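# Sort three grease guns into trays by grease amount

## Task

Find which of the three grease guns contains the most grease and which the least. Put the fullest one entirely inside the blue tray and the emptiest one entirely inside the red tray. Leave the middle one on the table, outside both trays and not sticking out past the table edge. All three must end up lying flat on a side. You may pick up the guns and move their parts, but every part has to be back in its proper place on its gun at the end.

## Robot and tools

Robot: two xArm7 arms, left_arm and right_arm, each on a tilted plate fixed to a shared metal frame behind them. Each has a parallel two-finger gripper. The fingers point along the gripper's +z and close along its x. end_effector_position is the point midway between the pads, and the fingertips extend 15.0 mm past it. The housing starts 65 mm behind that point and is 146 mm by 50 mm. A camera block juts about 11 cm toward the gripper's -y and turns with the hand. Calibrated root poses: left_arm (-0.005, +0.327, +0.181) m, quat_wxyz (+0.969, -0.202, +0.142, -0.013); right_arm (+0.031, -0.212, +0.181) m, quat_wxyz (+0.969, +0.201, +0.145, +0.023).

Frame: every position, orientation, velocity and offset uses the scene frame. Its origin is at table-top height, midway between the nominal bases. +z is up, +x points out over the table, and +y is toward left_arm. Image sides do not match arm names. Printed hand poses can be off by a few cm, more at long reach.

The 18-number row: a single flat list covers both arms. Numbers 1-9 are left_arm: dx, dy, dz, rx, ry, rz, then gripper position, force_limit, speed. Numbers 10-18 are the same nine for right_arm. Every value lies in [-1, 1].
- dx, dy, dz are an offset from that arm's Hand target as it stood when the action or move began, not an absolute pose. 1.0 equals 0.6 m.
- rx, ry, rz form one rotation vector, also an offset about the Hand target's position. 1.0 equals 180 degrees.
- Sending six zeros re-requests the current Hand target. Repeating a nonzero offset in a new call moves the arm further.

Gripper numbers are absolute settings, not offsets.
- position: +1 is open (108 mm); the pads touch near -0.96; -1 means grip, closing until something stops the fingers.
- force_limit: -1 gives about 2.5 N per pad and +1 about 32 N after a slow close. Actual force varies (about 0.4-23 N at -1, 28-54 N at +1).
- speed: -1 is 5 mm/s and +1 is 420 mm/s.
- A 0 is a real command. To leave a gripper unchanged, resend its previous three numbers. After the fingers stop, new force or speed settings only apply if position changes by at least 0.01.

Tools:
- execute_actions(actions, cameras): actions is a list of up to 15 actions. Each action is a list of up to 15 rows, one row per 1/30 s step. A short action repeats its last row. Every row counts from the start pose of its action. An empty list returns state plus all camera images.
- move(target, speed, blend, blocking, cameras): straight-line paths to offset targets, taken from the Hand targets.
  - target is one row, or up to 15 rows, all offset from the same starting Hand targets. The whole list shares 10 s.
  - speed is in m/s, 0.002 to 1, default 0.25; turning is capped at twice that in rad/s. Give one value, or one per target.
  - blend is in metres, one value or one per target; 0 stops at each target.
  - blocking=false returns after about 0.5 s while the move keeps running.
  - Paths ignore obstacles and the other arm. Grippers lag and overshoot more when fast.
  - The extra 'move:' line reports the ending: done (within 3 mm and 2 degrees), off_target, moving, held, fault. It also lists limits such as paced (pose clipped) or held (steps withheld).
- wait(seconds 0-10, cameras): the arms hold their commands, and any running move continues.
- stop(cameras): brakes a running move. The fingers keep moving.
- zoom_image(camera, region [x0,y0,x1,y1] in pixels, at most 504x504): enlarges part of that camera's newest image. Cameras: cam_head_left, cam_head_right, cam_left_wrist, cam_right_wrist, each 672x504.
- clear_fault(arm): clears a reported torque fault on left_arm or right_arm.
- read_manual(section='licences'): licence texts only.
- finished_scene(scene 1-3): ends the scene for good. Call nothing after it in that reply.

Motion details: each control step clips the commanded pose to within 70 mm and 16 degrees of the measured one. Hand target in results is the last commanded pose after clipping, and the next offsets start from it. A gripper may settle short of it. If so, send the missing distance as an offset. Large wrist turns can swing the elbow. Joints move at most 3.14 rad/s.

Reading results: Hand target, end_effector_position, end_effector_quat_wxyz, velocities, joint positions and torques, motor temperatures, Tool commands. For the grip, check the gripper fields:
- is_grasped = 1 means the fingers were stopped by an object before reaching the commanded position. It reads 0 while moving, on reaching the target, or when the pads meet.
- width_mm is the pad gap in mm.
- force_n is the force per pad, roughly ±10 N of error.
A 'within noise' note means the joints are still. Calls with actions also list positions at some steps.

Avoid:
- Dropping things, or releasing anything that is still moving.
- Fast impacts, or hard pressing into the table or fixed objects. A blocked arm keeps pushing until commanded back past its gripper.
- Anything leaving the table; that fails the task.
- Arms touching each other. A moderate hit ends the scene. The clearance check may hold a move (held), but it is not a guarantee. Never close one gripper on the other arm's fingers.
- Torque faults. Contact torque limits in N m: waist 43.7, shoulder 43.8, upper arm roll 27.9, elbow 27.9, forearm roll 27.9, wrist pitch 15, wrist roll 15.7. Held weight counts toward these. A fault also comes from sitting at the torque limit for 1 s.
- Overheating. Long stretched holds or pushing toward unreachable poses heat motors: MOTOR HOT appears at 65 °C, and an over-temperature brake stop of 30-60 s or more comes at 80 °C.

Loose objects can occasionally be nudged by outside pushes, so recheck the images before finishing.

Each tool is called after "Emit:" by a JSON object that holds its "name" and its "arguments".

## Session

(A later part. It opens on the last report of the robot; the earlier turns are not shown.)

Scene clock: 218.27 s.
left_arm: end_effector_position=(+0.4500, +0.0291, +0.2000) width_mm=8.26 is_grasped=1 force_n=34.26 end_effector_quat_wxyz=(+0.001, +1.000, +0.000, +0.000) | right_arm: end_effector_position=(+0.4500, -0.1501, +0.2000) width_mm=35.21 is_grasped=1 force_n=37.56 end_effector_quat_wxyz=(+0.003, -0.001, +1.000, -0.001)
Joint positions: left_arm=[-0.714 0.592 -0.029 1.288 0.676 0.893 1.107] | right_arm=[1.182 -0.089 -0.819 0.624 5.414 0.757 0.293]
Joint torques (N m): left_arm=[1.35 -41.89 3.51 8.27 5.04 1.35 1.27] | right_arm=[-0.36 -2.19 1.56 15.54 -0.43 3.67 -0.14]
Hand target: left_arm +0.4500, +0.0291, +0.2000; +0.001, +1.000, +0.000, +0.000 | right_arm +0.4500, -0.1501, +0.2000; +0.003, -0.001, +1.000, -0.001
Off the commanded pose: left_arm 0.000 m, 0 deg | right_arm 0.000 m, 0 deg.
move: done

Emit:
{"name": "move", "arguments": {"target": [[0,-0.1,0,0,0,0,-1,0,-0.6,0,0,0,0,0,0,-1,1,-0.2],[0,-0.1,0,0,0,0,-0.25,0,-0.4,0,0,0,0,0,0,-1,1,-0.2],[0,0.1,0,0,0,0,-0.25,0,-0.4,0,0,0,0,0,0,-1,1,-0.2],[-0.0417,0.5607,-0.05,0,0,0.517,0.3,1,-0.3,-0.0233,-0.275,-0.2,0,0,-0.439,-1,1,-0.2],[-0.0417,0.5607,-0.1667,0,0,0.517,0.3,1,-0.3,-0.0233,-0.275,-0.285,0,0,-0.439,-1,1,-0.2],[-0.0417,0.5607,-0.1667,0,0,0.517,0.3,1,-0.3,-0.0233,-0.275,-0.285,0,0,-0.439,0.3,1,-0.7]], "speed": [0.08,0.2,0.25,0.45,0.15,0.2], "cameras": ["cam_head_left","cam_left_wrist"]}}

Scene clock: 236.63 s.
left_arm: end_effector_position=(+0.4250, +0.3655, +0.1000) width_mm=69.49 is_grasped=0 force_n=0.00 end_effector_quat_wxyz=(+0.001, +0.688, +0.726, +0.000) | right_arm: end_effector_position=(+0.4361, -0.3150, +0.0290) width_mm=69.49 is_grasped=0 force_n=0.00 end_effector_quat_wxyz=(+0.002, +0.636, +0.772, -0.002)
Joint positions: left_arm=[-0.354 0.106 0.403 0.614 1.072 0.403 -0.232] | right_arm=[0.661 0.439 -1.02 0.61 5.216 -0.045 1.476]
Joint torques (N m): left_arm=[-1.35 -16.28 -3.62 7.97 2.44 -6.12 -1.25] | right_arm=[1.54 -7.17 2.32 7.18 -0.64 -1.66 -0.72]
Hand target: left_arm +0.4250, +0.3655, +0.1000; +0.001, +0.688, +0.726, +0.000 | right_arm +0.4360, -0.3151, +0.0290; +0.002, +0.636, +0.772, -0.002
Off the commanded pose: left_arm 0.000 m, 0 deg | right_arm 0.000 m, 0 deg.
move: done
Images, in order (width x height): cam_head_left 672x504, cam_left_wrist 672x504.

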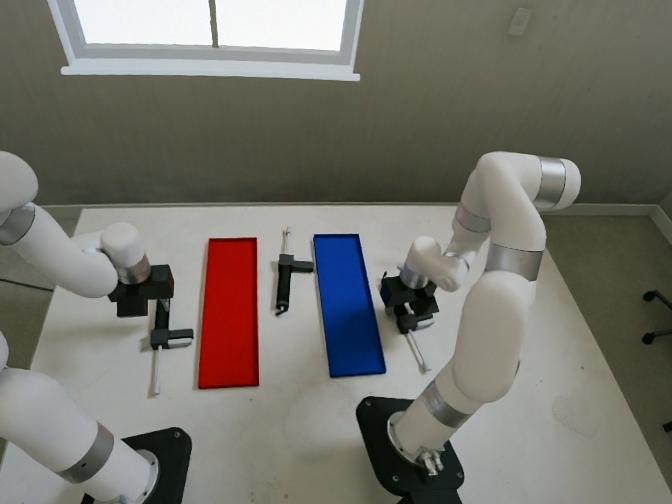

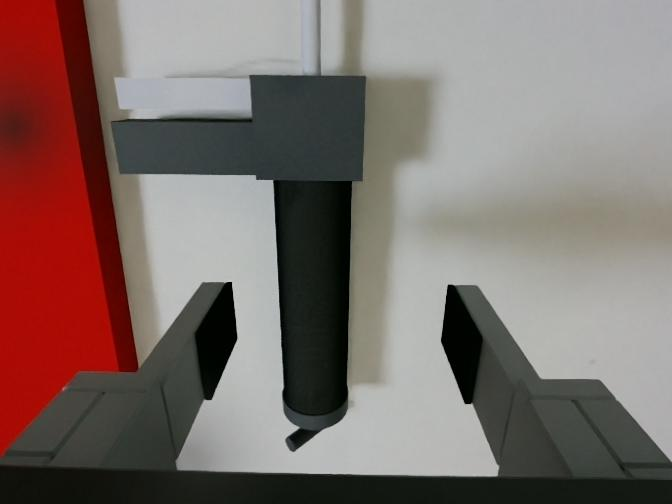

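Emit:
{"name": "move", "arguments": {"target": [[-0.01,-0.015,-0.12,0,0,0,0.3,1,-0.3,0,0,0.2,0,0,0,0.3,1,-0.7],[-0.01,-0.015,-0.12,0,0,0,-1,1,-0.2,0,0,0.28,0,0,0,-0.25,0,-0.3],[-0.01,-0.015,0.14,0,0,0,-1,1,-0.2,0.0233,0.328,0.288,0,0,0.439,-0.25,0,-0.3],[0.0417,-0.3425,0.167,0,0,-0.517,-1,1,-0.2,0.0233,0.328,0.288,0,0,0.439,-0.25,0,-0.3]], "speed": [0.25,0.25,0.35,0.4], "cameras": ["cam_head_left","cam_left_wrist"]}}

Scene clock: 249.50 s.
left_arm: end_effector_position=(+0.4500, +0.1600, +0.2002) width_mm=35.06 is_grasped=1 force_n=46.33 end_effector_quat_wxyz=(+0.001, +1.000, +0.000, +0.000) | right_arm: end_effector_position=(+0.4500, -0.1183, +0.2018) width_mm=39.26 is_grasped=0 force_n=0.00 end_effector_quat_wxyz=(+0.003, -0.001, +1.000, -0.001)
Joint positions: left_arm=[-0.646 0.266 0.1 0.931 0.708 0.773 1.237] | right_arm=[1.245 0.012 -0.816 0.667 5.501 0.725 0.305]
Joint torques (N m): left_arm=[-6.01 -24.42 -14.59 13.14 -3.02 -0.24 1.38] | right_arm=[18.36 -2.58 10.95 21.18 1.27 -2.53 -1.61]
Hand target: left_arm +0.4500, +0.1600, +0.2002; +0.001, +1.000, +0.000, +0.000 | right_arm +0.4500, -0.1183, +0.2018; +0.003, -0.001, +1.000, -0.001
Off the commanded pose: left_arm 0.000 m, 0 deg | right_arm 0.000 m, 0 deg.
move: done
Images, in order (width x height): cam_head_left 672x504, cam_left_wrist 672x504.

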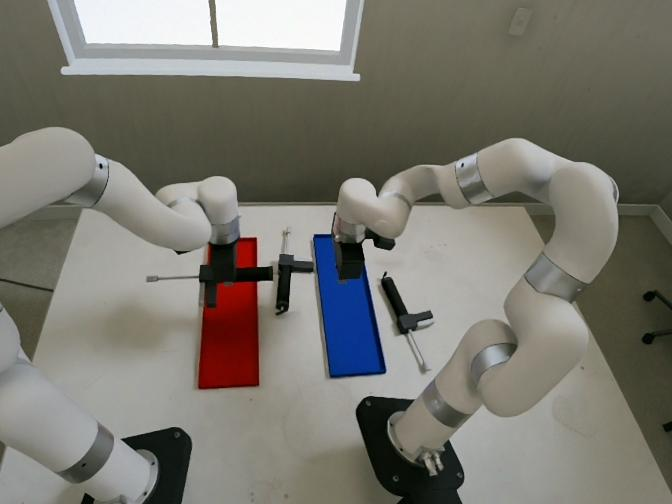

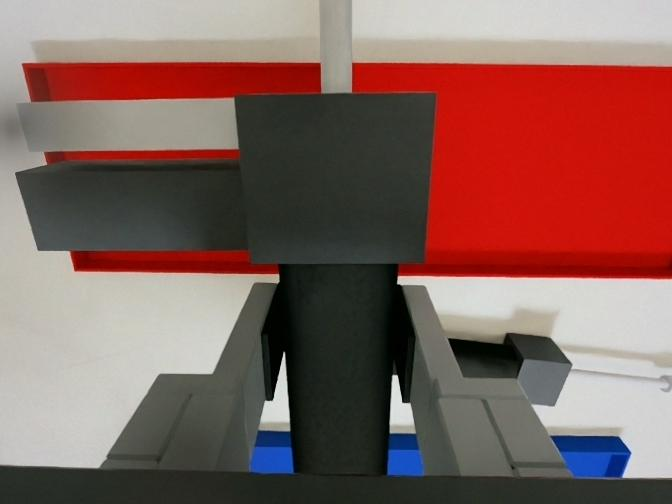

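Emit:
{"name": "move", "arguments": {"target": [[0,0,0,0,0,0,-1,1,-0.2,0,0.264,0,0,0,0,-0.25,0,-0.3],[0,0,0,0,0,0,-1,1,-0.2,0,0.264,0,0,0,0,-1,0,-0.6]]}}

Emit:
{"name": "move", "arguments": {"target": [0,0,0,0,0,0,-1,1,-0.2,0,-0.0167,0,0,0,0,-1,0,-0.6], "speed": 0.05, "cameras": ["cam_right_wrist"]}}

Emit:
{"name": "move", "arguments": {"target": [0,0,0,0,0,0,-1,1,-0.2,0,-0.0167,0,0,0,0,-1,0,-0.6], "speed": 0.05}}

Emit:
{"name": "move", "arguments": {"target": [0,0,0,0,0,0,-1,1,-0.2,0,-0.0167,0,0,0,0,-1,0,-0.6], "speed": 0.05}}

Emit:
{"name": "move", "arguments": {"target": [0,0,0,0,0,0,-1,1,-0.2,0,-0.0167,0,0,0,0,-1,0,-0.6], "speed": 0.05}}

Emit:
{"name": "move", "arguments": {"target": [0,0,0,0,0,0,-1,1,-0.2,0,-0.0167,0,0,0,0,-1,0,-0.6], "speed": 0.05}}

Scene clock: 259.20 s.
left_arm: end_effector_position=(+0.4499, +0.1601, +0.2001) width_mm=35.06 is_grasped=1 force_n=44.54 end_effector_quat_wxyz=(+0.001, +1.000, +0.000, -0.001) | right_arm: end_effector_position=(+0.4501, +0.0401, +0.2018) width_mm=8.31 is_grasped=0 force_n=35.22 end_effector_quat_wxyz=(+0.003, -0.001, +1.000, -0.001)
Joint positions: left_arm=[-0.646 0.266 0.1 0.931 0.708 0.774 1.238] | right_arm=[1.278 0.481 -0.602 1.001 5.908 0.691 0.285]
Joint torques (N m): left_arm=[-6.05 -30.88 -9.07 15.37 -2.22 -3.24 -1.21] | right_arm=[12.83 -11.18 8.46 17.35 0.63 -0.32 -1.34]
Hand target: left_arm +0.4500, +0.1600, +0.2002; +0.001, +1.000, +0.000, +0.000 | right_arm +0.4500, +0.0401, +0.2018; +0.003, -0.001, +1.000, -0.001
Off the commanded pose: left_arm 0.000 m, 0 deg | right_arm 0.000 m, 0 deg.
move: done

Scene clock: 259.97 s.
left_arm: end_effector_position=(+0.4500, +0.1600, +0.2002) width_mm=35.06 is_grasped=1 force_n=44.56 end_effector_quat_wxyz=(+0.001, +1.000, +0.000, +0.000) | right_arm: end_effector_position=(+0.4500, +0.0301, +0.2018) width_mm=8.31 is_grasped=1 force_n=35.22 end_effector_quat_wxyz=(+0.003, -0.001, +1.000, -0.001)
Joint positions: left_arm=[-0.646 0.266 0.1 0.931 0.708 0.774 1.237] | right_arm=[1.281 0.455 -0.617 0.973 5.89 0.685 0.285]
Joint torques (N m): left_arm=[-5.83 -37.33 -9.29 16.54 -1.18 -7.35 -2.72] | right_arm=[24.45 -15.5 4.34 10.68 -1.16 -1.48 -1.33]
Hand target: left_arm +0.4500, +0.1600, +0.2002; +0.001, +1.000, +0.000, +0.000 | right_arm +0.4500, +0.0301, +0.2018; +0.003, -0.001, +1.000, -0.001
Off the commanded pose: left_arm 0.000 m, 0 deg | right_arm 0.000 m, 0 deg.
move: done
Images, in order (width x height): cam_right_wrist 672x504.

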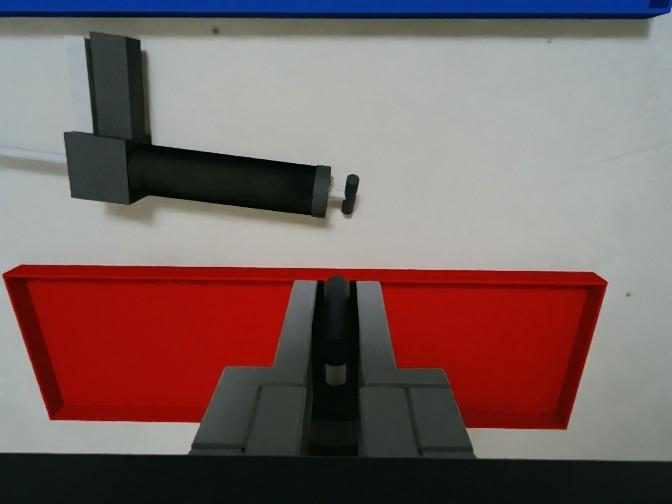

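Scene clock: 260.73 s.
left_arm: end_effector_position=(+0.4500, +0.1600, +0.2002) width_mm=35.06 is_grasped=1 force_n=44.55 end_effector_quat_wxyz=(+0.001, +1.000, +0.000, +0.000) | right_arm: end_effector_position=(+0.4500, +0.0201, +0.2018) width_mm=8.31 is_grasped=1 force_n=35.22 end_effector_quat_wxyz=(+0.003, -0.001, +1.000, -0.001)
Joint positions: left_arm=[-0.646 0.266 0.1 0.931 0.708 0.773 1.237] | right_arm=[1.284 0.429 -0.632 0.946 5.871 0.679 0.284]
Joint torques (N m): left_arm=[-5.99 -37.18 -9.39 16.5 -0.03 -7.15 -2.84] | right_arm=[23.7 -15.04 4.33 10.34 -0.9 -1.56 -1.24]
Hand target: left_arm +0.4500, +0.1600, +0.2002; +0.001, +1.000, +0.000, +0.000 | right_arm +0.4500, +0.0201, +0.2018; +0.003, -0.001, +1.000, -0.001
Off the commanded pose: left_arm 0.000 m, 0 deg | right_arm 0.000 m, 0 deg.
move: done

Scene clock: 261.50 s.
left_arm: end_effector_position=(+0.4500, +0.1600, +0.2002) width_mm=35.06 is_grasped=1 force_n=44.55 end_effector_quat_wxyz=(+0.001, +1.000, +0.000, +0.000) | right_arm: end_effector_position=(+0.4500, +0.0101, +0.2018) width_mm=8.31 is_grasped=1 force_n=35.21 end_effector_quat_wxyz=(+0.003, -0.001, +1.000, -0.001)
Joint positions: left_arm=[-0.646 0.266 0.1 0.931 0.708 0.773 1.237] | right_arm=[1.287 0.402 -0.648 0.92 5.852 0.675 0.284]
Joint torques (N m): left_arm=[-6.27 -36.93 -9.13 16.13 0.72 -7.07 -2.76] | right_arm=[23.06 -14.46 4.13 10.55 -1.2 -1.57 -0.89]
Hand target: left_arm +0.4500, +0.1600, +0.2002; +0.001, +1.000, +0.000, +0.000 | right_arm +0.4500, +0.0101, +0.2018; +0.003, -0.001, +1.000, -0.001
Off the commanded pose: left_arm 0.000 m, 0 deg | right_arm 0.000 m, 0 deg.
move: done

Scene clock: 262.27 s.
left_arm: end_effector_position=(+0.4500, +0.1600, +0.2002) width_mm=35.06 is_grasped=1 force_n=44.55 end_effector_quat_wxyz=(+0.001, +1.000, +0.000, +0.000) | right_arm: end_effector_position=(+0.4500, +0.0001, +0.2018) width_mm=8.31 is_grasped=1 force_n=35.20 end_effector_quat_wxyz=(+0.003, -0.001, +1.000, -0.001)
Joint positions: left_arm=[-0.646 0.266 0.1 0.931 0.708 0.773 1.237] | right_arm=[1.29 0.376 -0.665 0.895 5.831 0.671 0.284]
Joint torques (N m): left_arm=[-6.14 -36.44 -9.01 15.53 1.74 -6.82 -2.82] | right_arm=[22.73 -14.35 4.2 10.59 -1.08 -1.61 0.77]
Hand target: left_arm +0.4500, +0.1600, +0.2002; +0.001, +1.000, +0.000, +0.000 | right_arm +0.4500, +0.0001, +0.2018; +0.003, -0.001, +1.000, -0.001
Off the commanded pose: left_arm 0.000 m, 0 deg | right_arm 0.000 m, 0 deg.
move: done

Scene clock: 263.03 s.
left_arm: end_effector_position=(+0.4500, +0.1600, +0.2002) width_mm=35.06 is_grasped=1 force_n=44.55 end_effector_quat_wxyz=(+0.001, +1.000, +0.000, +0.000) | right_arm: end_effector_position=(+0.4500, -0.0099, +0.2018) width_mm=8.31 is_grasped=1 force_n=35.20 end_effector_quat_wxyz=(+0.003, -0.001, +1.000, -0.001)
Joint positions: left_arm=[-0.646 0.266 0.1 0.931 0.708 0.773 1.237] | right_arm=[1.293 0.349 -0.682 0.871 5.809 0.669 0.285]
Joint torques (N m): left_arm=[-6.13 -36.29 -8.99 14.98 1.79 -6.79 -2.84] | right_arm=[22.25 -13.67 3.97 10.35 -0.97 -1.65 1.1]
Hand target: left_arm +0.4500, +0.1600, +0.2002; +0.001, +1.000, +0.000, +0.000 | right_arm +0.4500, -0.0100, +0.2018; +0.003, -0.001, +1.000, -0.001
Off the commanded pose: left_arm 0.000 m, 0 deg | right_arm 0.000 m, 0 deg.
move: done

Emit:
{"name": "move", "arguments": {"target": [0,0,0,0,0,0,-1,1,-0.2,0,-0.0167,0,0,0,0,-1,0,-0.6], "speed": 0.05}}

Emit:
{"name": "move", "arguments": {"target": [0,0,0,0,0,0,-1,1,-0.2,0,-0.0167,0,0,0,0,-1,0,-0.6], "speed": 0.05}}

Emit:
{"name": "move", "arguments": {"target": [0,0,0,0,0,0,-1,1,-0.2,0,-0.0167,0,0,0,0,-1,0,-0.6], "speed": 0.05}}

Emit:
{"name": "move", "arguments": {"target": [0,0,0,0,0,0,-1,1,-0.2,0,-0.0167,0,0,0,0,-1,0,-0.6], "speed": 0.05}}

Scene clock: 270.27 s.
left_arm: end_effector_position=(+0.4501, +0.1597, +0.2004) width_mm=35.06 is_grasped=1 force_n=44.58 end_effector_quat_wxyz=(+0.001, +1.000, +0.000, +0.000) end_effector_velocity=(-0.002, +0.001, -0.001) end_effector_angular_velocity=(+0.006, +0.005, +0.001) | right_arm: end_effector_position=(+0.4501, -0.0198, +0.2019) width_mm=8.31 is_grasped=1 force_n=35.15 end_effector_quat_wxyz=(+0.003, -0.001, +1.000, +0.000)
Joint positions: left_arm=[-0.646 0.266 0.099 0.931 0.708 0.773 1.237] | right_arm=[1.296 0.321 -0.699 0.848 5.786 0.667 0.286]
Joint velocities: left_arm=[-0.001 0 0.001 -0.001 -0.002 0.006 0] | right_arm=[within noise]
Joint torques (N m): left_arm=[-4.15 -33.69 4.17 10.94 2.57 6.68 -2.42] | right_arm=[12.19 -12.52 -4.89 4.73 -1.92 4.34 1.13]
Hand target: left_arm +0.4500, +0.1600, +0.2002; +0.001, +1.000, +0.000, +0.000 | right_arm +0.4500, -0.0200, +0.2018; +0.003, -0.001, +1.000, -0.001
Off the commanded pose: left_arm 0.000 m, 0 deg | right_arm 0.000 m, 0 deg.
move: done

Scene clock: 271.03 s.
left_arm: end_effector_position=(+0.4500, +0.1600, +0.2002) width_mm=35.06 is_grasped=1 force_n=44.58 end_effector_quat_wxyz=(+0.001, +1.000, +0.000, +0.000) | right_arm: end_effector_position=(+0.4500, -0.0300, +0.2018) width_mm=8.31 is_grasped=1 force_n=35.14 end_effector_quat_wxyz=(+0.003, -0.001, +1.000, -0.001)
Joint positions: left_arm=[-0.646 0.266 0.1 0.931 0.708 0.773 1.237] | right_arm=[1.298 0.293 -0.716 0.825 5.761 0.667 0.287]
Joint torques (N m): left_arm=[-0.75 -33.42 5.37 10 2.62 7.44 -1.8] | right_arm=[11.25 -11.89 -5.1 4.53 -2.24 3.4 1.09]
Hand target: left_arm +0.4500, +0.1600, +0.2002; +0.001, +1.000, +0.000, +0.000 | right_arm +0.4500, -0.0300, +0.2018; +0.003, -0.001, +1.000, -0.001
Off the commanded pose: left_arm 0.000 m, 0 deg | right_arm 0.000 m, 0 deg.
move: done

Scene clock: 271.80 s.
left_arm: end_effector_position=(+0.4500, +0.1600, +0.2002) width_mm=35.06 is_grasped=1 force_n=44.57 end_effector_quat_wxyz=(+0.001, +1.000, +0.000, +0.000) | right_arm: end_effector_position=(+0.4500, -0.0399, +0.2018) width_mm=8.31 is_grasped=1 force_n=35.11 end_effector_quat_wxyz=(+0.003, -0.001, +1.000, -0.001)
Joint positions: left_arm=[-0.646 0.266 0.1 0.931 0.708 0.773 1.237] | right_arm=[1.299 0.265 -0.734 0.804 5.736 0.667 0.289]
Joint torques (N m): left_arm=[0.1 -33.07 5.27 9.69 1.33 7.03 -1.25] | right_arm=[10.22 -11.32 -5.68 4.38 -2.12 4.82 1.15]
Hand target: left_arm +0.4500, +0.1600, +0.2002; +0.001, +1.000, +0.000, +0.000 | right_arm +0.4500, -0.0400, +0.2018; +0.003, -0.001, +1.000, -0.001
Off the commanded pose: left_arm 0.000 m, 0 deg | right_arm 0.000 m, 0 deg.
move: done

Scene clock: 272.57 s.
left_arm: end_effector_position=(+0.4500, +0.1600, +0.2002) width_mm=35.06 is_grasped=1 force_n=44.60 end_effector_quat_wxyz=(+0.001, +1.000, +0.000, +0.000) | right_arm: end_effector_position=(+0.4501, -0.0499, +0.2018) width_mm=8.31 is_grasped=1 force_n=35.04 end_effector_quat_wxyz=(+0.003, -0.001, +1.000, -0.001)
Joint positions: left_arm=[-0.646 0.266 0.1 0.931 0.708 0.773 1.237] | right_arm=[1.301 0.235 -0.751 0.783 5.709 0.669 0.291]
Joint torques (N m): left_arm=[0.66 -32.27 5.41 9.78 -0.11 6.91 -0.44] | right_arm=[8.93 -11.24 -6.12 5.01 -1.99 4.98 1.1]
Hand target: left_arm +0.4500, +0.1600, +0.2002; +0.001, +1.000, +0.000, +0.000 | right_arm +0.4500, -0.0500, +0.2018; +0.003, -0.001, +1.000, -0.001
Off the commanded pose: left_arm 0.000 m, 0 deg | right_arm 0.000 m, 0 deg.
move: done

Emit:
{"name": "move", "arguments": {"target": [[0,0,0,0,0,0,-1,1,-0.2,0,0.15,0,0,0,0,-1,0,-0.6],[0,0,0,0,0,0,-1,1,-0.2,0,0.15,0,0,0,0,-0.25,0,-0.4],[0,0,0,0,0,0,-1,1,-0.2,0,-0.2,0,0,0,0,-0.25,0,-0.4],[-0.0517,0.3275,-0.2,0,0,0.517,-1,1,-0.2,0,-0.333,0,0,0,0,-0.25,0,-0.4],[-0.0517,0.3275,-0.286,0,0,0.517,-1,1,-0.2,0,-0.333,0,0,0,0,-0.25,0,-0.4],[-0.0517,0.3275,-0.286,0,0,0.517,0.3,1,-0.7,0,-0.333,0,0,0,0,-0.25,0,-0.4],[-0.0517,0.3275,0,0,0,0.517,0.3,1,-0.7,0,-0.333,0,0,0,0,-0.25,0,-0.4]], "speed": [0.1,0.2,0.3,0.45,0.15,0.2,0.35]}}

Emit:
{"name": "move", "arguments": {"target": [[0.13,-0.3,0,0,0,-0.517,0.3,1,-0.7,0,0,0,0,0,0,-0.25,0,-0.4],[0.2484,-0.5542,-0.167,0,0,0.943,0.3,1,-0.7,0,0,0,0,0,0,-0.25,0,-0.4]], "speed": 0.45, "cameras": ["all"]}}

Scene clock: 291.53 s.
left_arm: end_effector_position=(+0.4190, +0.3565, +0.2002) width_mm=69.50 is_grasped=0 force_n=0.00 end_effector_quat_wxyz=(+0.001, +0.688, +0.726, +0.000) | right_arm: end_effector_position=(+0.4500, -0.2498, +0.2018) width_mm=39.24 is_grasped=0 force_n=0.00 end_effector_quat_wxyz=(+0.003, -0.001, +1.000, -0.001)
Joint positions: left_arm=[-0.617 -0.247 0.451 0.55 0.882 0.753 -0.117] | right_arm=[1.055 -0.434 -0.887 0.543 5.203 0.931 0.173]
Joint torques (N m): left_arm=[-10.56 -17.85 -12.94 10.23 -2.92 0.22 1.29] | right_arm=[-1.66 -4.72 13.89 9.16 -1.31 -0.32 -1.56]
Hand target: left_arm +0.4190, +0.3565, +0.2002; +0.001, +0.688, +0.726, +0.000 | right_arm +0.4500, -0.2498, +0.2018; +0.003, -0.001, +1.000, -0.001
Off the commanded pose: left_arm 0.000 m, 0 deg | right_arm 0.000 m, 0 deg.
move: done

Scene clock: 296.30 s.
left_arm: end_effector_position=(+0.5681, +0.0240, +0.1000) width_mm=69.50 is_grasped=0 force_n=0.00 end_effector_quat_wxyz=(+0.000, -0.661, +0.750, +0.001) | right_arm: end_effector_position=(+0.4500, -0.2498, +0.2018) width_mm=39.24 is_grasped=0 force_n=0.00 end_effector_quat_wxyz=(+0.003, -0.001, +1.000, -0.001)
Joint positions: left_arm=[-0.568 0.981 0.017 1.782 0.643 0.891 3.032] | right_arm=[1.055 -0.434 -0.887 0.543 5.203 0.931 0.173]
Joint torques (N m): left_arm=[-9.51 -35.9 -14.43 12.69 -3 -0.02 1.41] | right_arm=[-1.83 -4.49 13.49 9.45 -1.04 -0.4 -1.56]
Hand target: left_arm +0.5681, +0.0240, +0.1000; +0.000, -0.661, +0.750, +0.001 | right_arm +0.4500, -0.2498, +0.2018; +0.003, -0.001, +1.000, -0.001
Off the commanded pose: left_arm 0.000 m, 0 deg | right_arm 0.000 m, 0 deg.
move: done

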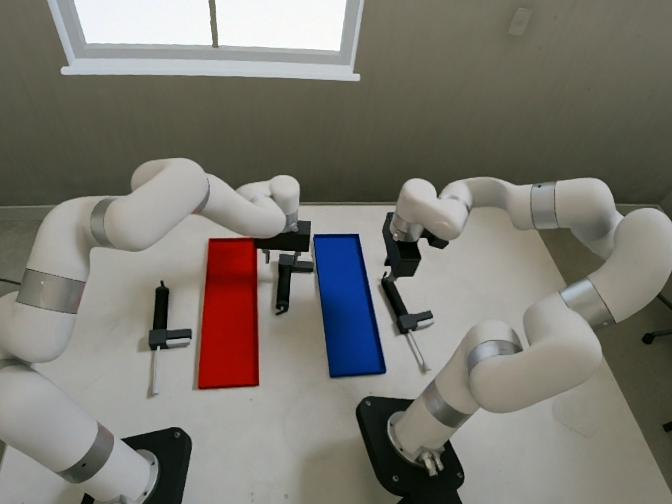

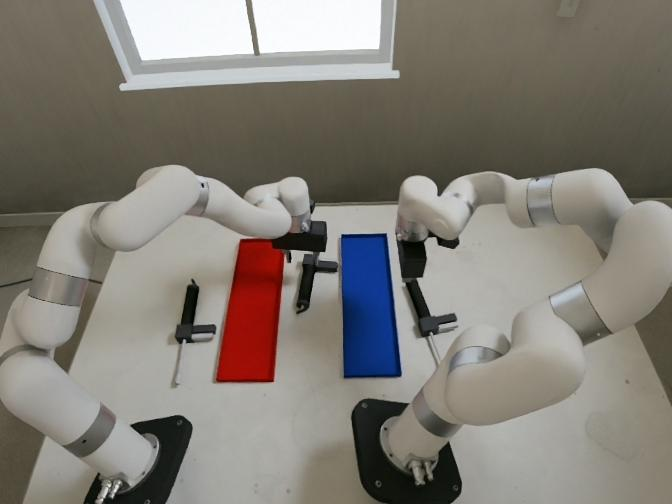

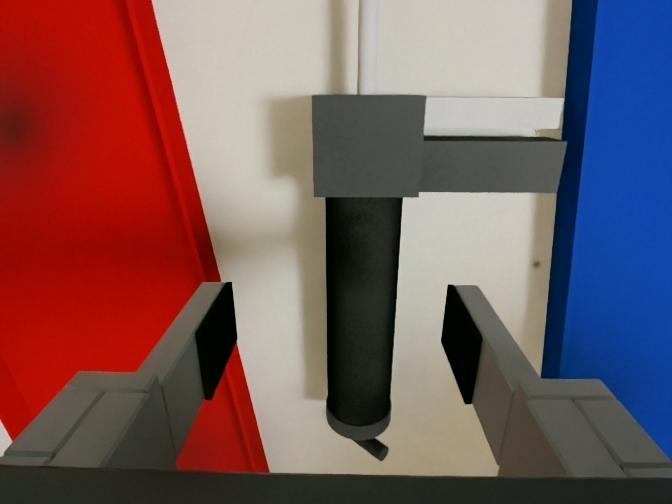

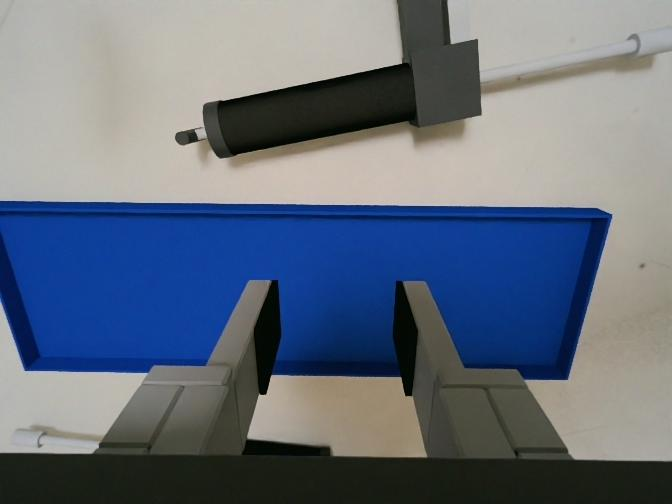

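Emit:
{"name": "move", "arguments": {"target": [[-0.003,-0.0248,-0.01,0,0,0,0.3,1,-0.7,0,0,0,0,0,0,-0.25,0,-0.4],[-0.003,-0.0248,-0.12,0,0,0,0.3,1,-0.7,0,0,0,0,0,0,-0.25,0,-0.4],[-0.003,-0.0248,-0.12,0,0,0,-1,1,-0.2,0,0,0,0,0,0,-0.25,0,-0.4],[-0.003,-0.0248,0.14,0,0,0,-1,1,-0.2,0,0,0,0,0,0,-0.25,0,-0.4],[-0.197,0.2267,0.167,0,0,0.539,-1,1,-0.2,0,0.15,0,0,0,0,-0.25,0,-0.4]], "speed": [0.25,0.25,0.2,0.35,0.4], "cameras": ["cam_left_wrist"]}}

Scene clock: 311.47 s.
left_arm: end_effector_position=(+0.4499, +0.1600, +0.2002) width_mm=35.05 is_grasped=1 force_n=47.11 end_effector_quat_wxyz=(+0.001, +1.000, -0.002, +0.000) | right_arm: end_effector_position=(+0.4500, -0.1598, +0.2018) width_mm=39.24 is_grasped=0 force_n=0.00 end_effector_quat_wxyz=(+0.003, -0.001, +1.000, -0.001)
Joint positions: left_arm=[-0.798 0.272 0.257 0.925 0.657 0.749 1.274] | right_arm=[1.232 -0.137 -0.882 0.615 5.378 0.788 0.294]
Joint torques (N m): left_arm=[-16.22 -32.37 -7.22 10.62 3.12 -6.67 -1.33] | right_arm=[17.09 -0.35 12.05 20.01 1.27 -2.64 0.78]
Hand target: left_arm +0.4499, +0.1600, +0.2002; +0.001, +1.000, -0.002, +0.000 | right_arm +0.4500, -0.1598, +0.2018; +0.003, -0.001, +1.000, -0.001
Off the commanded pose: left_arm 0.000 m, 0 deg | right_arm 0.000 m, 0 deg.
move: done
Images, in order (width x height): cam_left_wrist 672x504.

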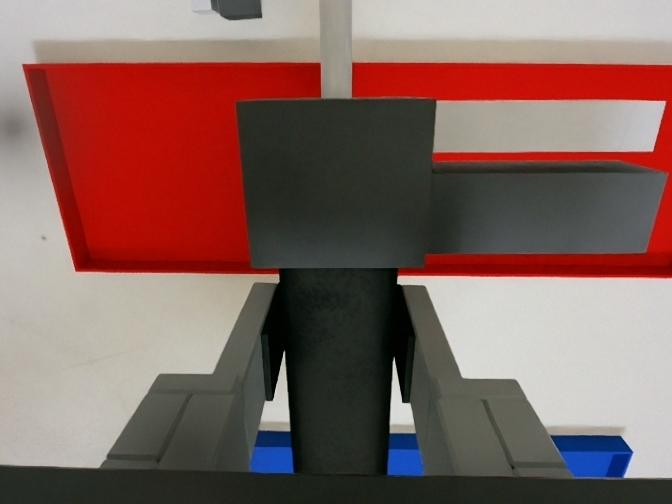

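Emit:
{"name": "move", "arguments": {"target": [[0,0,0,0,0,0,-1,1,-0.2,0,0.333,0,0,0,0,-0.25,0,-0.3],[0,0,0,0,0,0,-1,1,-0.2,0,0.333,0,0,0,0,-1,0,-0.6]]}}

Emit:
{"name": "move", "arguments": {"target": [0,0,0,0,0,0,-1,1,-0.2,0,-0.0167,0,0,0,0,-1,0,-0.6], "speed": 0.05, "cameras": ["cam_right_wrist"]}}

Emit:
{"name": "move", "arguments": {"target": [0,0,0,0,0,0,-1,1,-0.2,0,-0.0167,0,0,0,0,-1,0,-0.6], "speed": 0.05}}

Emit:
{"name": "move", "arguments": {"target": [0,0,0,0,0,0,-1,1,-0.2,0,-0.0167,0,0,0,0,-1,0,-0.6], "speed": 0.05}}

Scene clock: 319.97 s.
left_arm: end_effector_position=(+0.4437, +0.1741, +0.1950) width_mm=35.05 is_grasped=1 force_n=45.66 end_effector_quat_wxyz=(-0.024, +1.000, +0.000, -0.014) | right_arm: end_effector_position=(+0.4500, +0.0401, +0.2019) width_mm=39.25 is_grasped=0 force_n=0.00 end_effector_quat_wxyz=(+0.003, -0.001, +1.000, -0.001)
Joint positions: left_arm=[-0.796 0.272 0.259 0.923 0.658 0.803 1.274] | right_arm=[1.309 0.49 -0.634 0.998 5.934 0.685 0.267]
Joint torques (N m): left_arm=[-15.08 -25.71 -14.02 12.56 -0.34 -0.36 0.04] | right_arm=[7.6 -10.18 4.22 24.56 1.25 -0.51 -1.53]
Hand target: left_arm +0.4437, +0.1741, +0.1950; -0.024, +1.000, +0.000, -0.014 (not the last commanded pose) | right_arm +0.4500, +0.0400, +0.2018; +0.003, -0.001, +1.000, -0.001
Tool commands: left_gripper/position=-1.0 left_gripper/force_limit=+1.0 left_gripper/speed=-0.2 right_gripper/position=-0.25 right_gripper/force_limit=+0.0 right_gripper/speed=-0.3
Off the commanded pose: left_arm 0.016 m, 3 deg | right_arm 0.000 m, 0 deg.
TORQUE FAULT: the external load on joint 6 (wrist pitch) of the left arm reached its load limit, and that arm stopped. The contact can be on any part of that arm beyond that joint, not only on its tool. A torque fault puts only its own arm into a fault stop. That arm's remaining commands of this call were not run. The hold on joint 6 (wrist pitch) of that arm was moved back by the arm itself, up to 3 degrees, as the stop began. That arm is still stopped at the end of this call. While its stop runs, that arm, its gripper or tool too, takes no new command.
CLEAR FAULT: the left arm stays stopped (state 4) until you call clear_fault(arm="left_arm").
End effector pose when the fault began: left_arm: position (+0.4495, +0.1619, +0.1993), quat_wxyz (-0.001, +1.000, -0.001, -0.002)
Joint positions when the fault began: left_arm=[-0.797 0.272 0.258 0.924 0.658 0.752 1.274]
move: fault (left_arm); path passed 1 of 2 targets; target 2's new numbers were not sent

not run: an earlier result of this reply reported a stop or a fault. Calls in your next reply go to the robot.

not run: an earlier result of this reply reported a stop or a fault. Calls in your next reply go to the robot.

not run: an earlier result of this reply reported a stop or a fault. Calls in your next reply go to the robot.

Emit:
{"name": "move", "arguments": {"target": [0,0,0,0,0,0,-1,1,-0.2,0,-0.12,0,0,0,0,0.1,0,-0.3]}}

Emit:
{"name": "clear_fault", "arguments": {"arm": "left_arm", "cameras": ["cam_right_wrist","cam_left_wrist","cam_head_left"]}}

Scene clock: 324.27 s.
left_arm: end_effector_position=(+0.4437, +0.1741, +0.1950) width_mm=35.05 is_grasped=1 force_n=45.65 end_effector_quat_wxyz=(-0.024, +1.000, +0.000, -0.014) | right_arm: end_effector_position=(+0.4500, -0.0320, +0.2018) width_mm=58.50 is_grasped=0 force_n=0.00 end_effector_quat_wxyz=(+0.003, -0.001, +1.000, -0.001)
Joint positions: left_arm=[-0.796 0.272 0.259 0.923 0.658 0.803 1.274] | right_arm=[1.332 0.296 -0.754 0.819 5.775 0.661 0.275]
Joint torques (N m): left_arm=[-15.23 -25.89 -14.28 13.09 -0.44 -0.29 -0.06] | right_arm=[21.09 -13.05 3.33 14.86 -1.43 -0.17 1.16]
Hand target: left_arm +0.4437, +0.1741, +0.1950; -0.024, +1.000, +0.000, -0.014 | right_arm +0.4500, -0.0320, +0.2018; +0.003, -0.001, +1.000, -0.001
Tool commands: left_gripper/position=-1.0 left_gripper/force_limit=+1.0 left_gripper/speed=-0.2 right_gripper/position=+0.1 right_gripper/force_limit=+0.0 right_gripper/speed=-0.3
Off the commanded pose: right_arm 0.000 m, 0 deg.
TORQUE FAULT, CONTINUED: the left arm was still stopped when this call began, by the torque fault of joint 6 (wrist pitch) that an earlier result reported. That arm ran no command of this call. That arm is still stopped at the end of this call. While its stop runs, that arm, its gripper or tool too, takes no new command.
CLEAR FAULT: the left arm stays stopped (state 4) until you call clear_fault(arm="left_arm").
move: fault (left_arm)

Scene clock: 324.30 s.
left_arm: end_effector_position=(+0.4436, +0.1741, +0.1950) width_mm=35.05 is_grasped=1 force_n=45.66 end_effector_quat_wxyz=(-0.024, +1.000, +0.000, -0.014) | right_arm: end_effector_position=(+0.4500, -0.0320, +0.2018) width_mm=58.50 is_grasped=0 force_n=0.00 end_effector_quat_wxyz=(+0.003, -0.001, +1.000, -0.001)
Joint positions: left_arm=[-0.796 0.272 0.259 0.923 0.658 0.803 1.274] | right_arm=[1.332 0.296 -0.754 0.819 5.775 0.661 0.275]
Joint torques (N m): left_arm=[-9.84 -25 -9.57 11.26 0.09 -2.75 0.02] | right_arm=[21.01 -12.87 3.33 14.87 -1.54 -0.43 1.05]
Hand target: left_arm +0.4437, +0.1741, +0.1950; -0.024, +1.000, +0.000, -0.014 | right_arm +0.4500, -0.0320, +0.2018; +0.003, -0.001, +1.000, -0.001
Tool commands: left_gripper/position=-1.0 left_gripper/force_limit=+1.0 left_gripper/speed=-0.2 right_gripper/position=+0.1 right_gripper/force_limit=+0.0 right_gripper/speed=-0.3
Off the commanded pose: right_arm 0.000 m, 0 deg.
TORQUE FAULT, CONTINUED: the left arm's stop, for the torque fault of joint 6 (wrist pitch) that an earlier result reported, is over. The call counts as one of the actions that you can send in this scene. The hold on joint 6 (wrist pitch) of that arm was moved back by the arm itself, up to 3 degrees, as the stop began. That arm's target is now where it stood when the stop ended, not its last command. That arm's gripper keeps its grip as last carried out, and that arm accepts commands again: back off and push less far.
CLEAR FAULT: your call cleared the left arm's torque fault. If a joint's load stays at its limit, that arm stops again at once.
Images, in order (width x height): cam_head_left 672x504, cam_left_wrist 672x504, cam_right_wrist 672x504.

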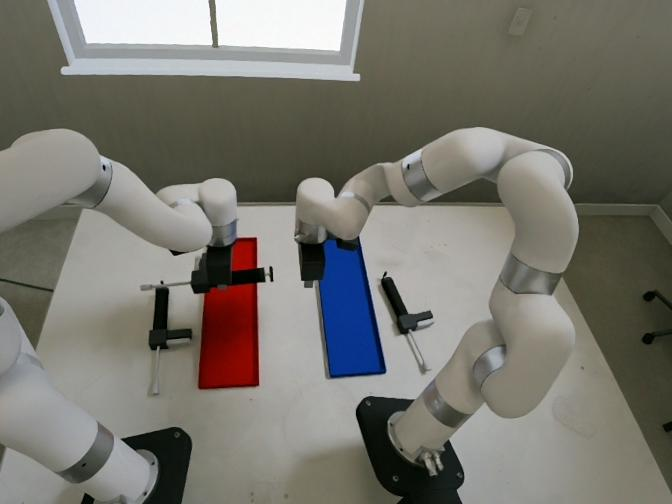

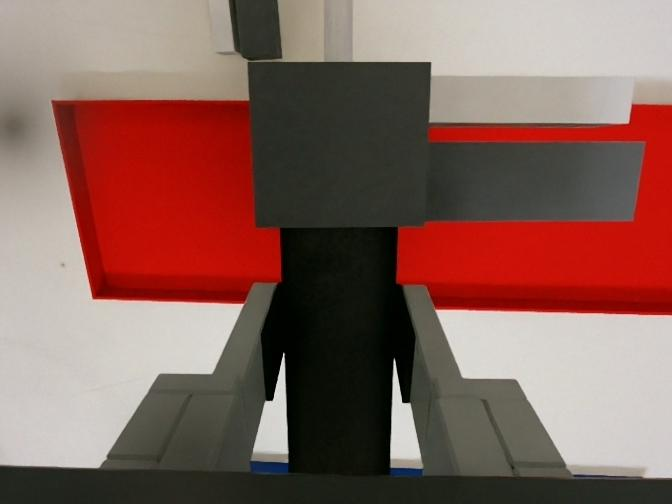

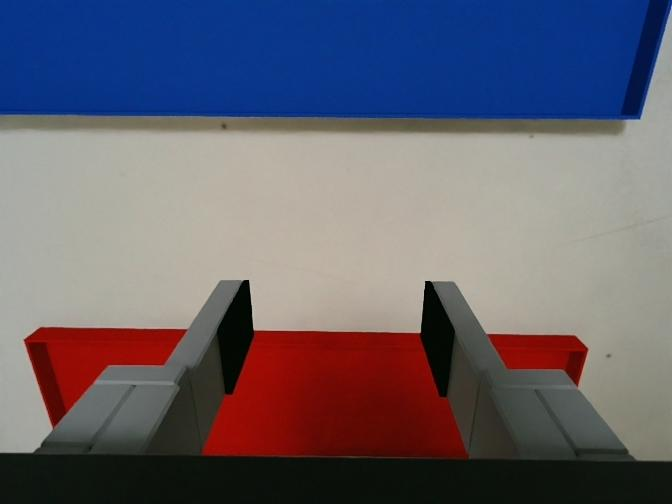

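Emit:
{"name": "move", "arguments": {"target": [[0.0104,-0.0235,0.009,-0.0153,-0.009,0,-1,1,-0.2,0,0,0,0,0,0,0.1,0,-0.3],[0.0104,-0.0235,0.009,-0.0153,-0.009,0,-1,1,-0.2,0,0.07,0,0,0,0,0.1,0,-0.3]], "cameras": ["cam_right_wrist","cam_left_wrist"], "speed": 0.15}}

Scene clock: 331.10 s.
left_arm: end_effector_position=(+0.4499, +0.1600, +0.2004) width_mm=35.05 is_grasped=1 force_n=45.66 end_effector_quat_wxyz=(+0.000, +1.000, +0.000, +0.000) | right_arm: end_effector_position=(+0.4500, +0.0099, +0.2018) width_mm=58.50 is_grasped=0 force_n=0.00 end_effector_quat_wxyz=(+0.003, -0.001, +1.000, -0.001)
Joint positions: left_arm=[-0.796 0.272 0.253 0.926 0.66 0.752 1.268] | right_arm=[1.321 0.412 -0.682 0.918 5.876 0.668 0.267]
Joint torques (N m): left_arm=[-16.07 -22.66 -14.25 13.35 2.62 -6.42 -1.37] | right_arm=[6.87 -9.07 7.5 24.13 1.44 -0.34 -1.62]
Hand target: left_arm +0.4499, +0.1600, +0.2004; +0.000, +1.000, +0.000, +0.000 | right_arm +0.4500, +0.0100, +0.2018; +0.003, -0.001, +1.000, -0.001
Off the commanded pose: left_arm 0.000 m, 0 deg | right_arm 0.000 m, 0 deg.
move: done
Images, in order (width x height): cam_left_wrist 672x504, cam_right_wrist 672x504.

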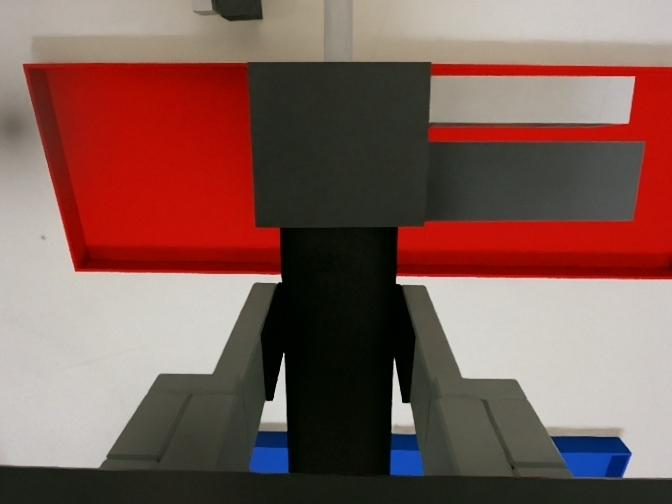

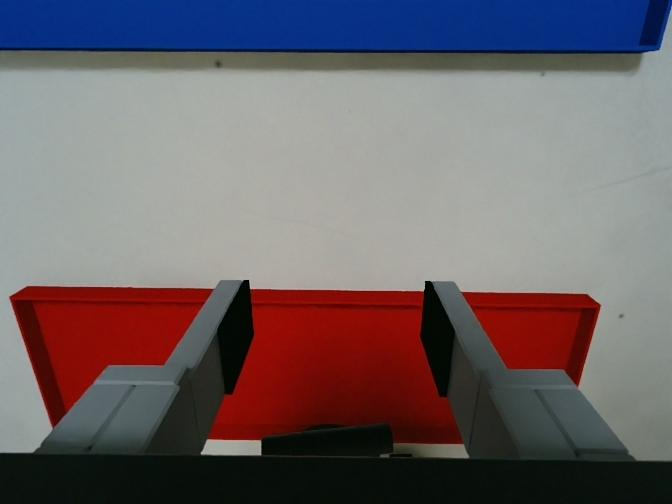

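Emit:
{"name": "move", "arguments": {"target": [[0,0,0,0,0,0,-1,1,-0.2,0,0.06,0,0,0,0,0.1,0,-0.3],[0,0,0,0,0,0,-1,1,-0.2,0,0.06,0,0,0,0,-1,0,-0.6]], "cameras": ["cam_right_wrist"], "speed": 0.1}}

Scene clock: 339.23 s.
left_arm: end_effector_position=(+0.4498, +0.1600, +0.2004) width_mm=35.05 is_grasped=1 force_n=44.81 end_effector_quat_wxyz=(+0.000, +1.000, +0.000, +0.000) | right_arm: end_effector_position=(+0.4501, +0.0459, +0.2018) width_mm=39.33 is_grasped=1 force_n=31.10 end_effector_quat_wxyz=(+0.003, +0.000, +1.000, -0.001)
Joint positions: left_arm=[-0.796 0.272 0.253 0.926 0.66 0.752 1.268] | right_arm=[1.307 0.505 -0.625 1.015 5.945 0.689 0.267]
Joint torques (N m): left_arm=[-14.22 -30.77 -11.35 16.41 1.9 -6.58 -1.42] | right_arm=[15.17 -11.44 8.95 16.46 -0.46 -0.3 -1.66]
Hand target: left_arm +0.4499, +0.1600, +0.2004; +0.000, +1.000, +0.000, +0.000 | right_arm +0.4500, +0.0460, +0.2018; +0.003, -0.001, +1.000, -0.001
Off the commanded pose: left_arm 0.000 m, 0 deg | right_arm 0.000 m, 0 deg.
move: done
Images, in order (width x height): cam_right_wrist 672x504.

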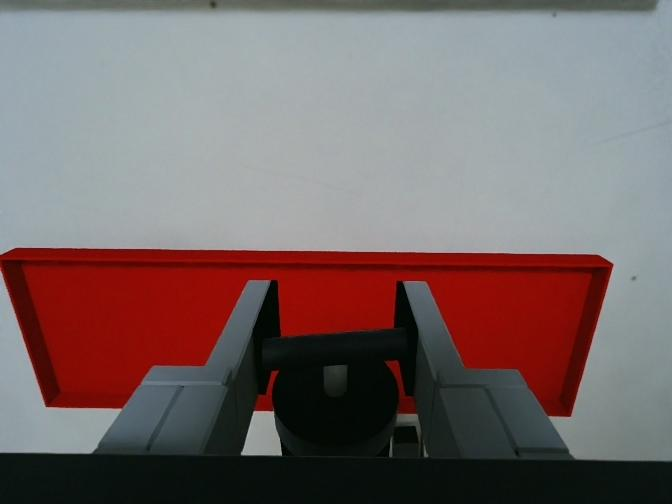

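Emit:
{"name": "move", "arguments": {"target": [0,0,0,0,0,0,-1,1,-0.2,0,-0.0167,0,0,0,0,-1,0,-0.6], "speed": 0.05}}

Emit:
{"name": "move", "arguments": {"target": [0,0,0,0,0,0,-1,1,-0.2,0,-0.0167,0,0,0,0,-1,0,-0.6], "speed": 0.05}}

Emit:
{"name": "move", "arguments": {"target": [0,0,0,0,0,0,-1,1,-0.2,0,-0.0167,0,0,0,0,-1,0,-0.6], "speed": 0.05, "cameras": ["cam_right_wrist"]}}

Scene clock: 344.83 s.
left_arm: end_effector_position=(+0.4499, +0.1600, +0.2004) width_mm=35.05 is_grasped=1 force_n=44.76 end_effector_quat_wxyz=(+0.000, +1.000, +0.000, +0.000) | right_arm: end_effector_position=(+0.4500, +0.0360, +0.2018) width_mm=39.33 is_grasped=1 force_n=31.11 end_effector_quat_wxyz=(+0.003, -0.001, +1.000, -0.001)
Joint positions: left_arm=[-0.796 0.272 0.253 0.926 0.66 0.752 1.268] | right_arm=[1.311 0.48 -0.64 0.987 5.927 0.682 0.266]
Joint torques (N m): left_arm=[-4.43 -35.53 -5.65 15.71 -1.89 -6.25 -1.61] | right_arm=[23.16 -15.25 3.45 8.79 -1.2 -0.9 -1.38]
Hand target: left_arm +0.4499, +0.1600, +0.2004; +0.000, +1.000, +0.000, +0.000 | right_arm +0.4500, +0.0359, +0.2018; +0.003, -0.001, +1.000, -0.001
Off the commanded pose: left_arm 0.000 m, 0 deg | right_arm 0.000 m, 0 deg.
move: done

Scene clock: 345.60 s.
left_arm: end_effector_position=(+0.4499, +0.1599, +0.2005) width_mm=35.05 is_grasped=1 force_n=44.80 end_effector_quat_wxyz=(+0.000, +1.000, +0.000, +0.000) | right_arm: end_effector_position=(+0.4500, +0.0259, +0.2018) width_mm=39.33 is_grasped=1 force_n=31.02 end_effector_quat_wxyz=(+0.003, -0.001, +1.000, -0.001)
Joint positions: left_arm=[-0.796 0.272 0.253 0.926 0.66 0.752 1.268] | right_arm=[1.315 0.454 -0.657 0.96 5.909 0.676 0.266]
Joint torques (N m): left_arm=[-4.76 -33.78 1.19 12.28 -0.06 4.09 -1.79] | right_arm=[16.8 -14.6 -2.46 6.35 -1.73 0.79 -1.2]
Hand target: left_arm +0.4499, +0.1600, +0.2004; +0.000, +1.000, +0.000, +0.000 | right_arm +0.4500, +0.0259, +0.2018; +0.003, -0.001, +1.000, -0.001
Off the commanded pose: left_arm 0.000 m, 0 deg | right_arm 0.000 m, 0 deg.
move: done

Scene clock: 346.37 s.
left_arm: end_effector_position=(+0.4499, +0.1600, +0.2004) width_mm=35.05 is_grasped=1 force_n=44.78 end_effector_quat_wxyz=(+0.000, +1.000, +0.000, +0.000) | right_arm: end_effector_position=(+0.4500, +0.0159, +0.2018) width_mm=39.33 is_grasped=1 force_n=31.01 end_effector_quat_wxyz=(+0.003, -0.001, +1.000, -0.001)
Joint positions: left_arm=[-0.796 0.272 0.253 0.926 0.66 0.752 1.268] | right_arm=[1.32 0.428 -0.673 0.933 5.889 0.671 0.266]
Joint torques (N m): left_arm=[-3.23 -31.39 2.65 11.67 2.48 4.52 -1.85] | right_arm=[15.61 -13.88 -3.32 5.43 -1.81 1.14 -1.06]
Hand target: left_arm +0.4499, +0.1600, +0.2004; +0.000, +1.000, +0.000, +0.000 | right_arm +0.4500, +0.0159, +0.2018; +0.003, -0.001, +1.000, -0.001
Off the commanded pose: left_arm 0.000 m, 0 deg | right_arm 0.000 m, 0 deg.
move: done
Images, in order (width x height): cam_right_wrist 672x504.

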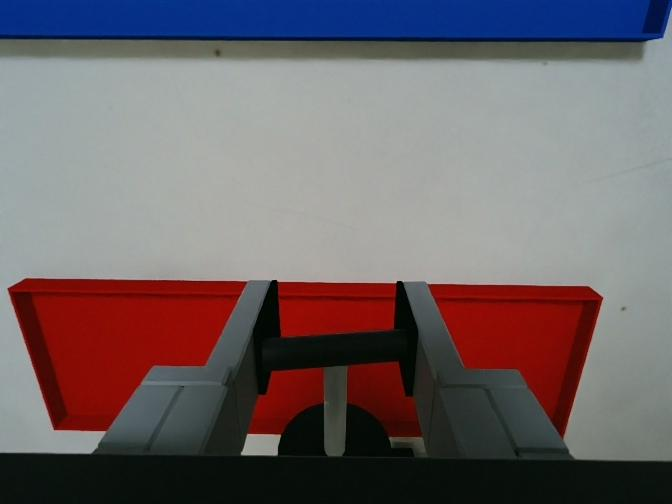

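Emit:
{"name": "move", "arguments": {"target": [[0,0,0,0,0,0,-1,1,-0.2,0,0.05,0,0,0,0,-1,0,-0.6],[0,0,0,0,0,0,-1,1,-0.2,0,0.05,0,0,0,0,0.1,0,-0.5],[0,0,0,0,0,0,-1,1,-0.2,0,-0.2,0,0,0,0,0.1,0,-0.5],[0.0833,-0.015,0,0,0,0.5,-1,1,-0.2,0,-0.5,0.15,0,0,0,0.1,0,-0.5],[0.0833,-0.015,-0.25,0,0,0.5,-1,1,-0.2,0,-0.5,0.15,0,0,0,0.1,0,-0.5],[0.0833,-0.015,-0.279,0,0,0.5,-1,1,-0.2,0,-0.5,0.15,0,0,0,0.1,0,-0.5],[0.0833,-0.015,-0.279,0,0,0.5,-0.1,1,-0.7,0,-0.5,0.15,0,0,0,0.1,0,-0.5],[0.0833,-0.015,0.05,0,0,0.5,-0.1,1,-0.7,0,-0.5,0.15,0,0,0,0.1,0,-0.5]], "speed": [0.08,0.2,0.25,0.35,0.3,0.12,0.2,0.35], "cameras": ["cam_head_left","cam_left_wrist"]}}

Scene clock: 365.43 s.
left_arm: end_effector_position=(+0.4999, +0.1510, +0.2304) width_mm=47.50 is_grasped=0 force_n=0.00 end_effector_quat_wxyz=(+0.000, +0.707, +0.707, +0.000) | right_arm: end_effector_position=(+0.4500, -0.2841, +0.2918) width_mm=58.49 is_grasped=0 force_n=0.00 end_effector_quat_wxyz=(+0.003, -0.001, +1.000, -0.001)
Joint positions: left_arm=[-0.959 0.343 0.432 1.111 0.492 0.834 -0.133] | right_arm=[1.064 -0.731 -0.688 0.611 5.3 1.322 0.08]
Joint torques (N m): left_arm=[-15.88 -29.91 -11.77 13.54 2.34 0.19 -1.37] | right_arm=[-3.73 -2.05 16.55 19.17 1.31 -0.35 -1.57]
Hand target: left_arm +0.4999, +0.1510, +0.2304; +0.000, +0.707, +0.707, +0.000 | right_arm +0.4500, -0.2841, +0.2918; +0.003, -0.001, +1.000, -0.001
Off the commanded pose: left_arm 0.000 m, 0 deg | right_arm 0.000 m, 0 deg.
move: done
Images, in order (width x height): cam_head_left 672x504, cam_left_wrist 672x504.

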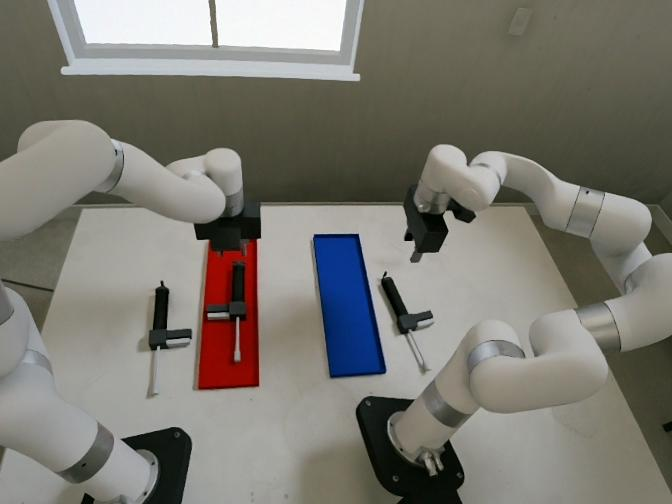

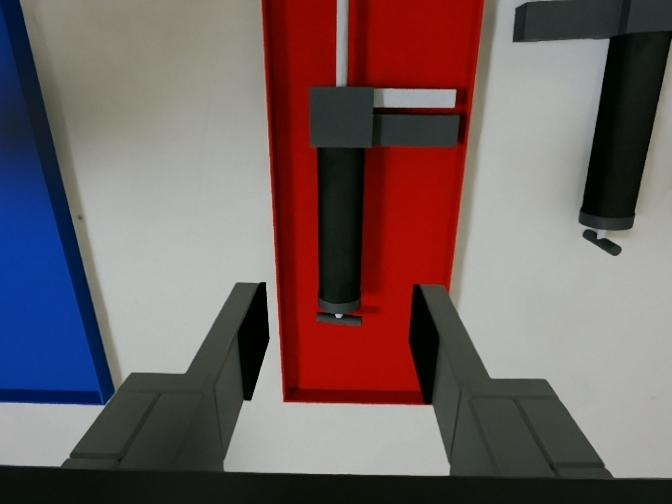

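Emit:
{"name": "move", "arguments": {"target": [[-0.1348,0.3425,-0.15,0,0,0.017,0.3,1,-0.3,0,0,0,0,0,0,0.1,0,-0.5],[-0.1348,0.3425,-0.337,0,0,0.017,0.3,1,-0.3,0,0,0,0,0,0,0.1,0,-0.5],[-0.1348,0.3425,-0.337,0,0,0.017,-1,1,-0.2,0,0,0,0,0,0,0.1,0,-0.5],[-0.1348,0.3425,-0.05,0,0,0.017,-1,1,-0.2,0,0,0,0,0,0,0.1,0,-0.5],[0,-0.455,-0.05,0,0,0,-1,1,-0.2,0,-0.15,0,0,0,0,0.1,0,-0.5]], "speed": [0.4,0.25,0.2,0.3,0.4], "cameras": ["cam_head_left","cam_left_wrist"]}}

Scene clock: 380.23 s.
left_arm: end_effector_position=(+0.4999, -0.1220, +0.2004) width_mm=34.97 is_grasped=1 force_n=49.82 end_effector_quat_wxyz=(+0.000, +0.707, +0.707, +0.000) | right_arm: end_effector_position=(+0.4500, -0.3741, +0.2918) width_mm=58.49 is_grasped=0 force_n=0.00 end_effector_quat_wxyz=(+0.003, -0.001, +1.000, -0.001)
Joint positions: left_arm=[-0.994 1.201 0.286 2.202 0.233 1.165 -0.218] | right_arm=[0.928 -0.913 -0.703 0.634 5.231 1.415 -0.133]
Joint torques (N m): left_arm=[-11.52 -43.31 -8.19 17.73 -3.15 -0.48 1.37] | right_arm=[-6.29 -0.75 12.69 17.55 -1.48 -0.38 -1.54]
Hand target: left_arm +0.4999, -0.1220, +0.2004; +0.000, +0.707, +0.707, +0.000 | right_arm +0.4500, -0.3741, +0.2918; +0.003, -0.001, +1.000, -0.001
Off the commanded pose: left_arm 0.000 m, 0 deg | right_arm 0.000 m, 0 deg.
move: done; limits=paced
Images, in order (width x height): cam_head_left 672x504, cam_left_wrist 672x504.

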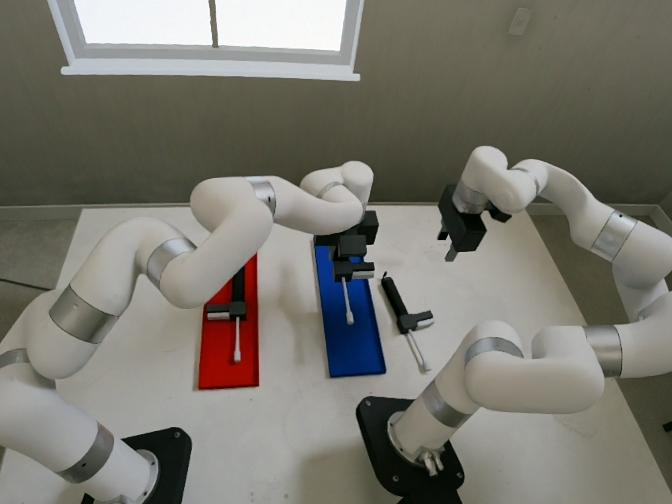

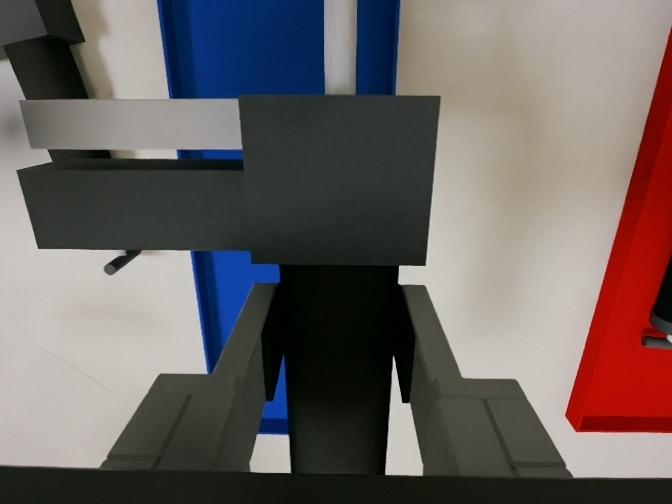

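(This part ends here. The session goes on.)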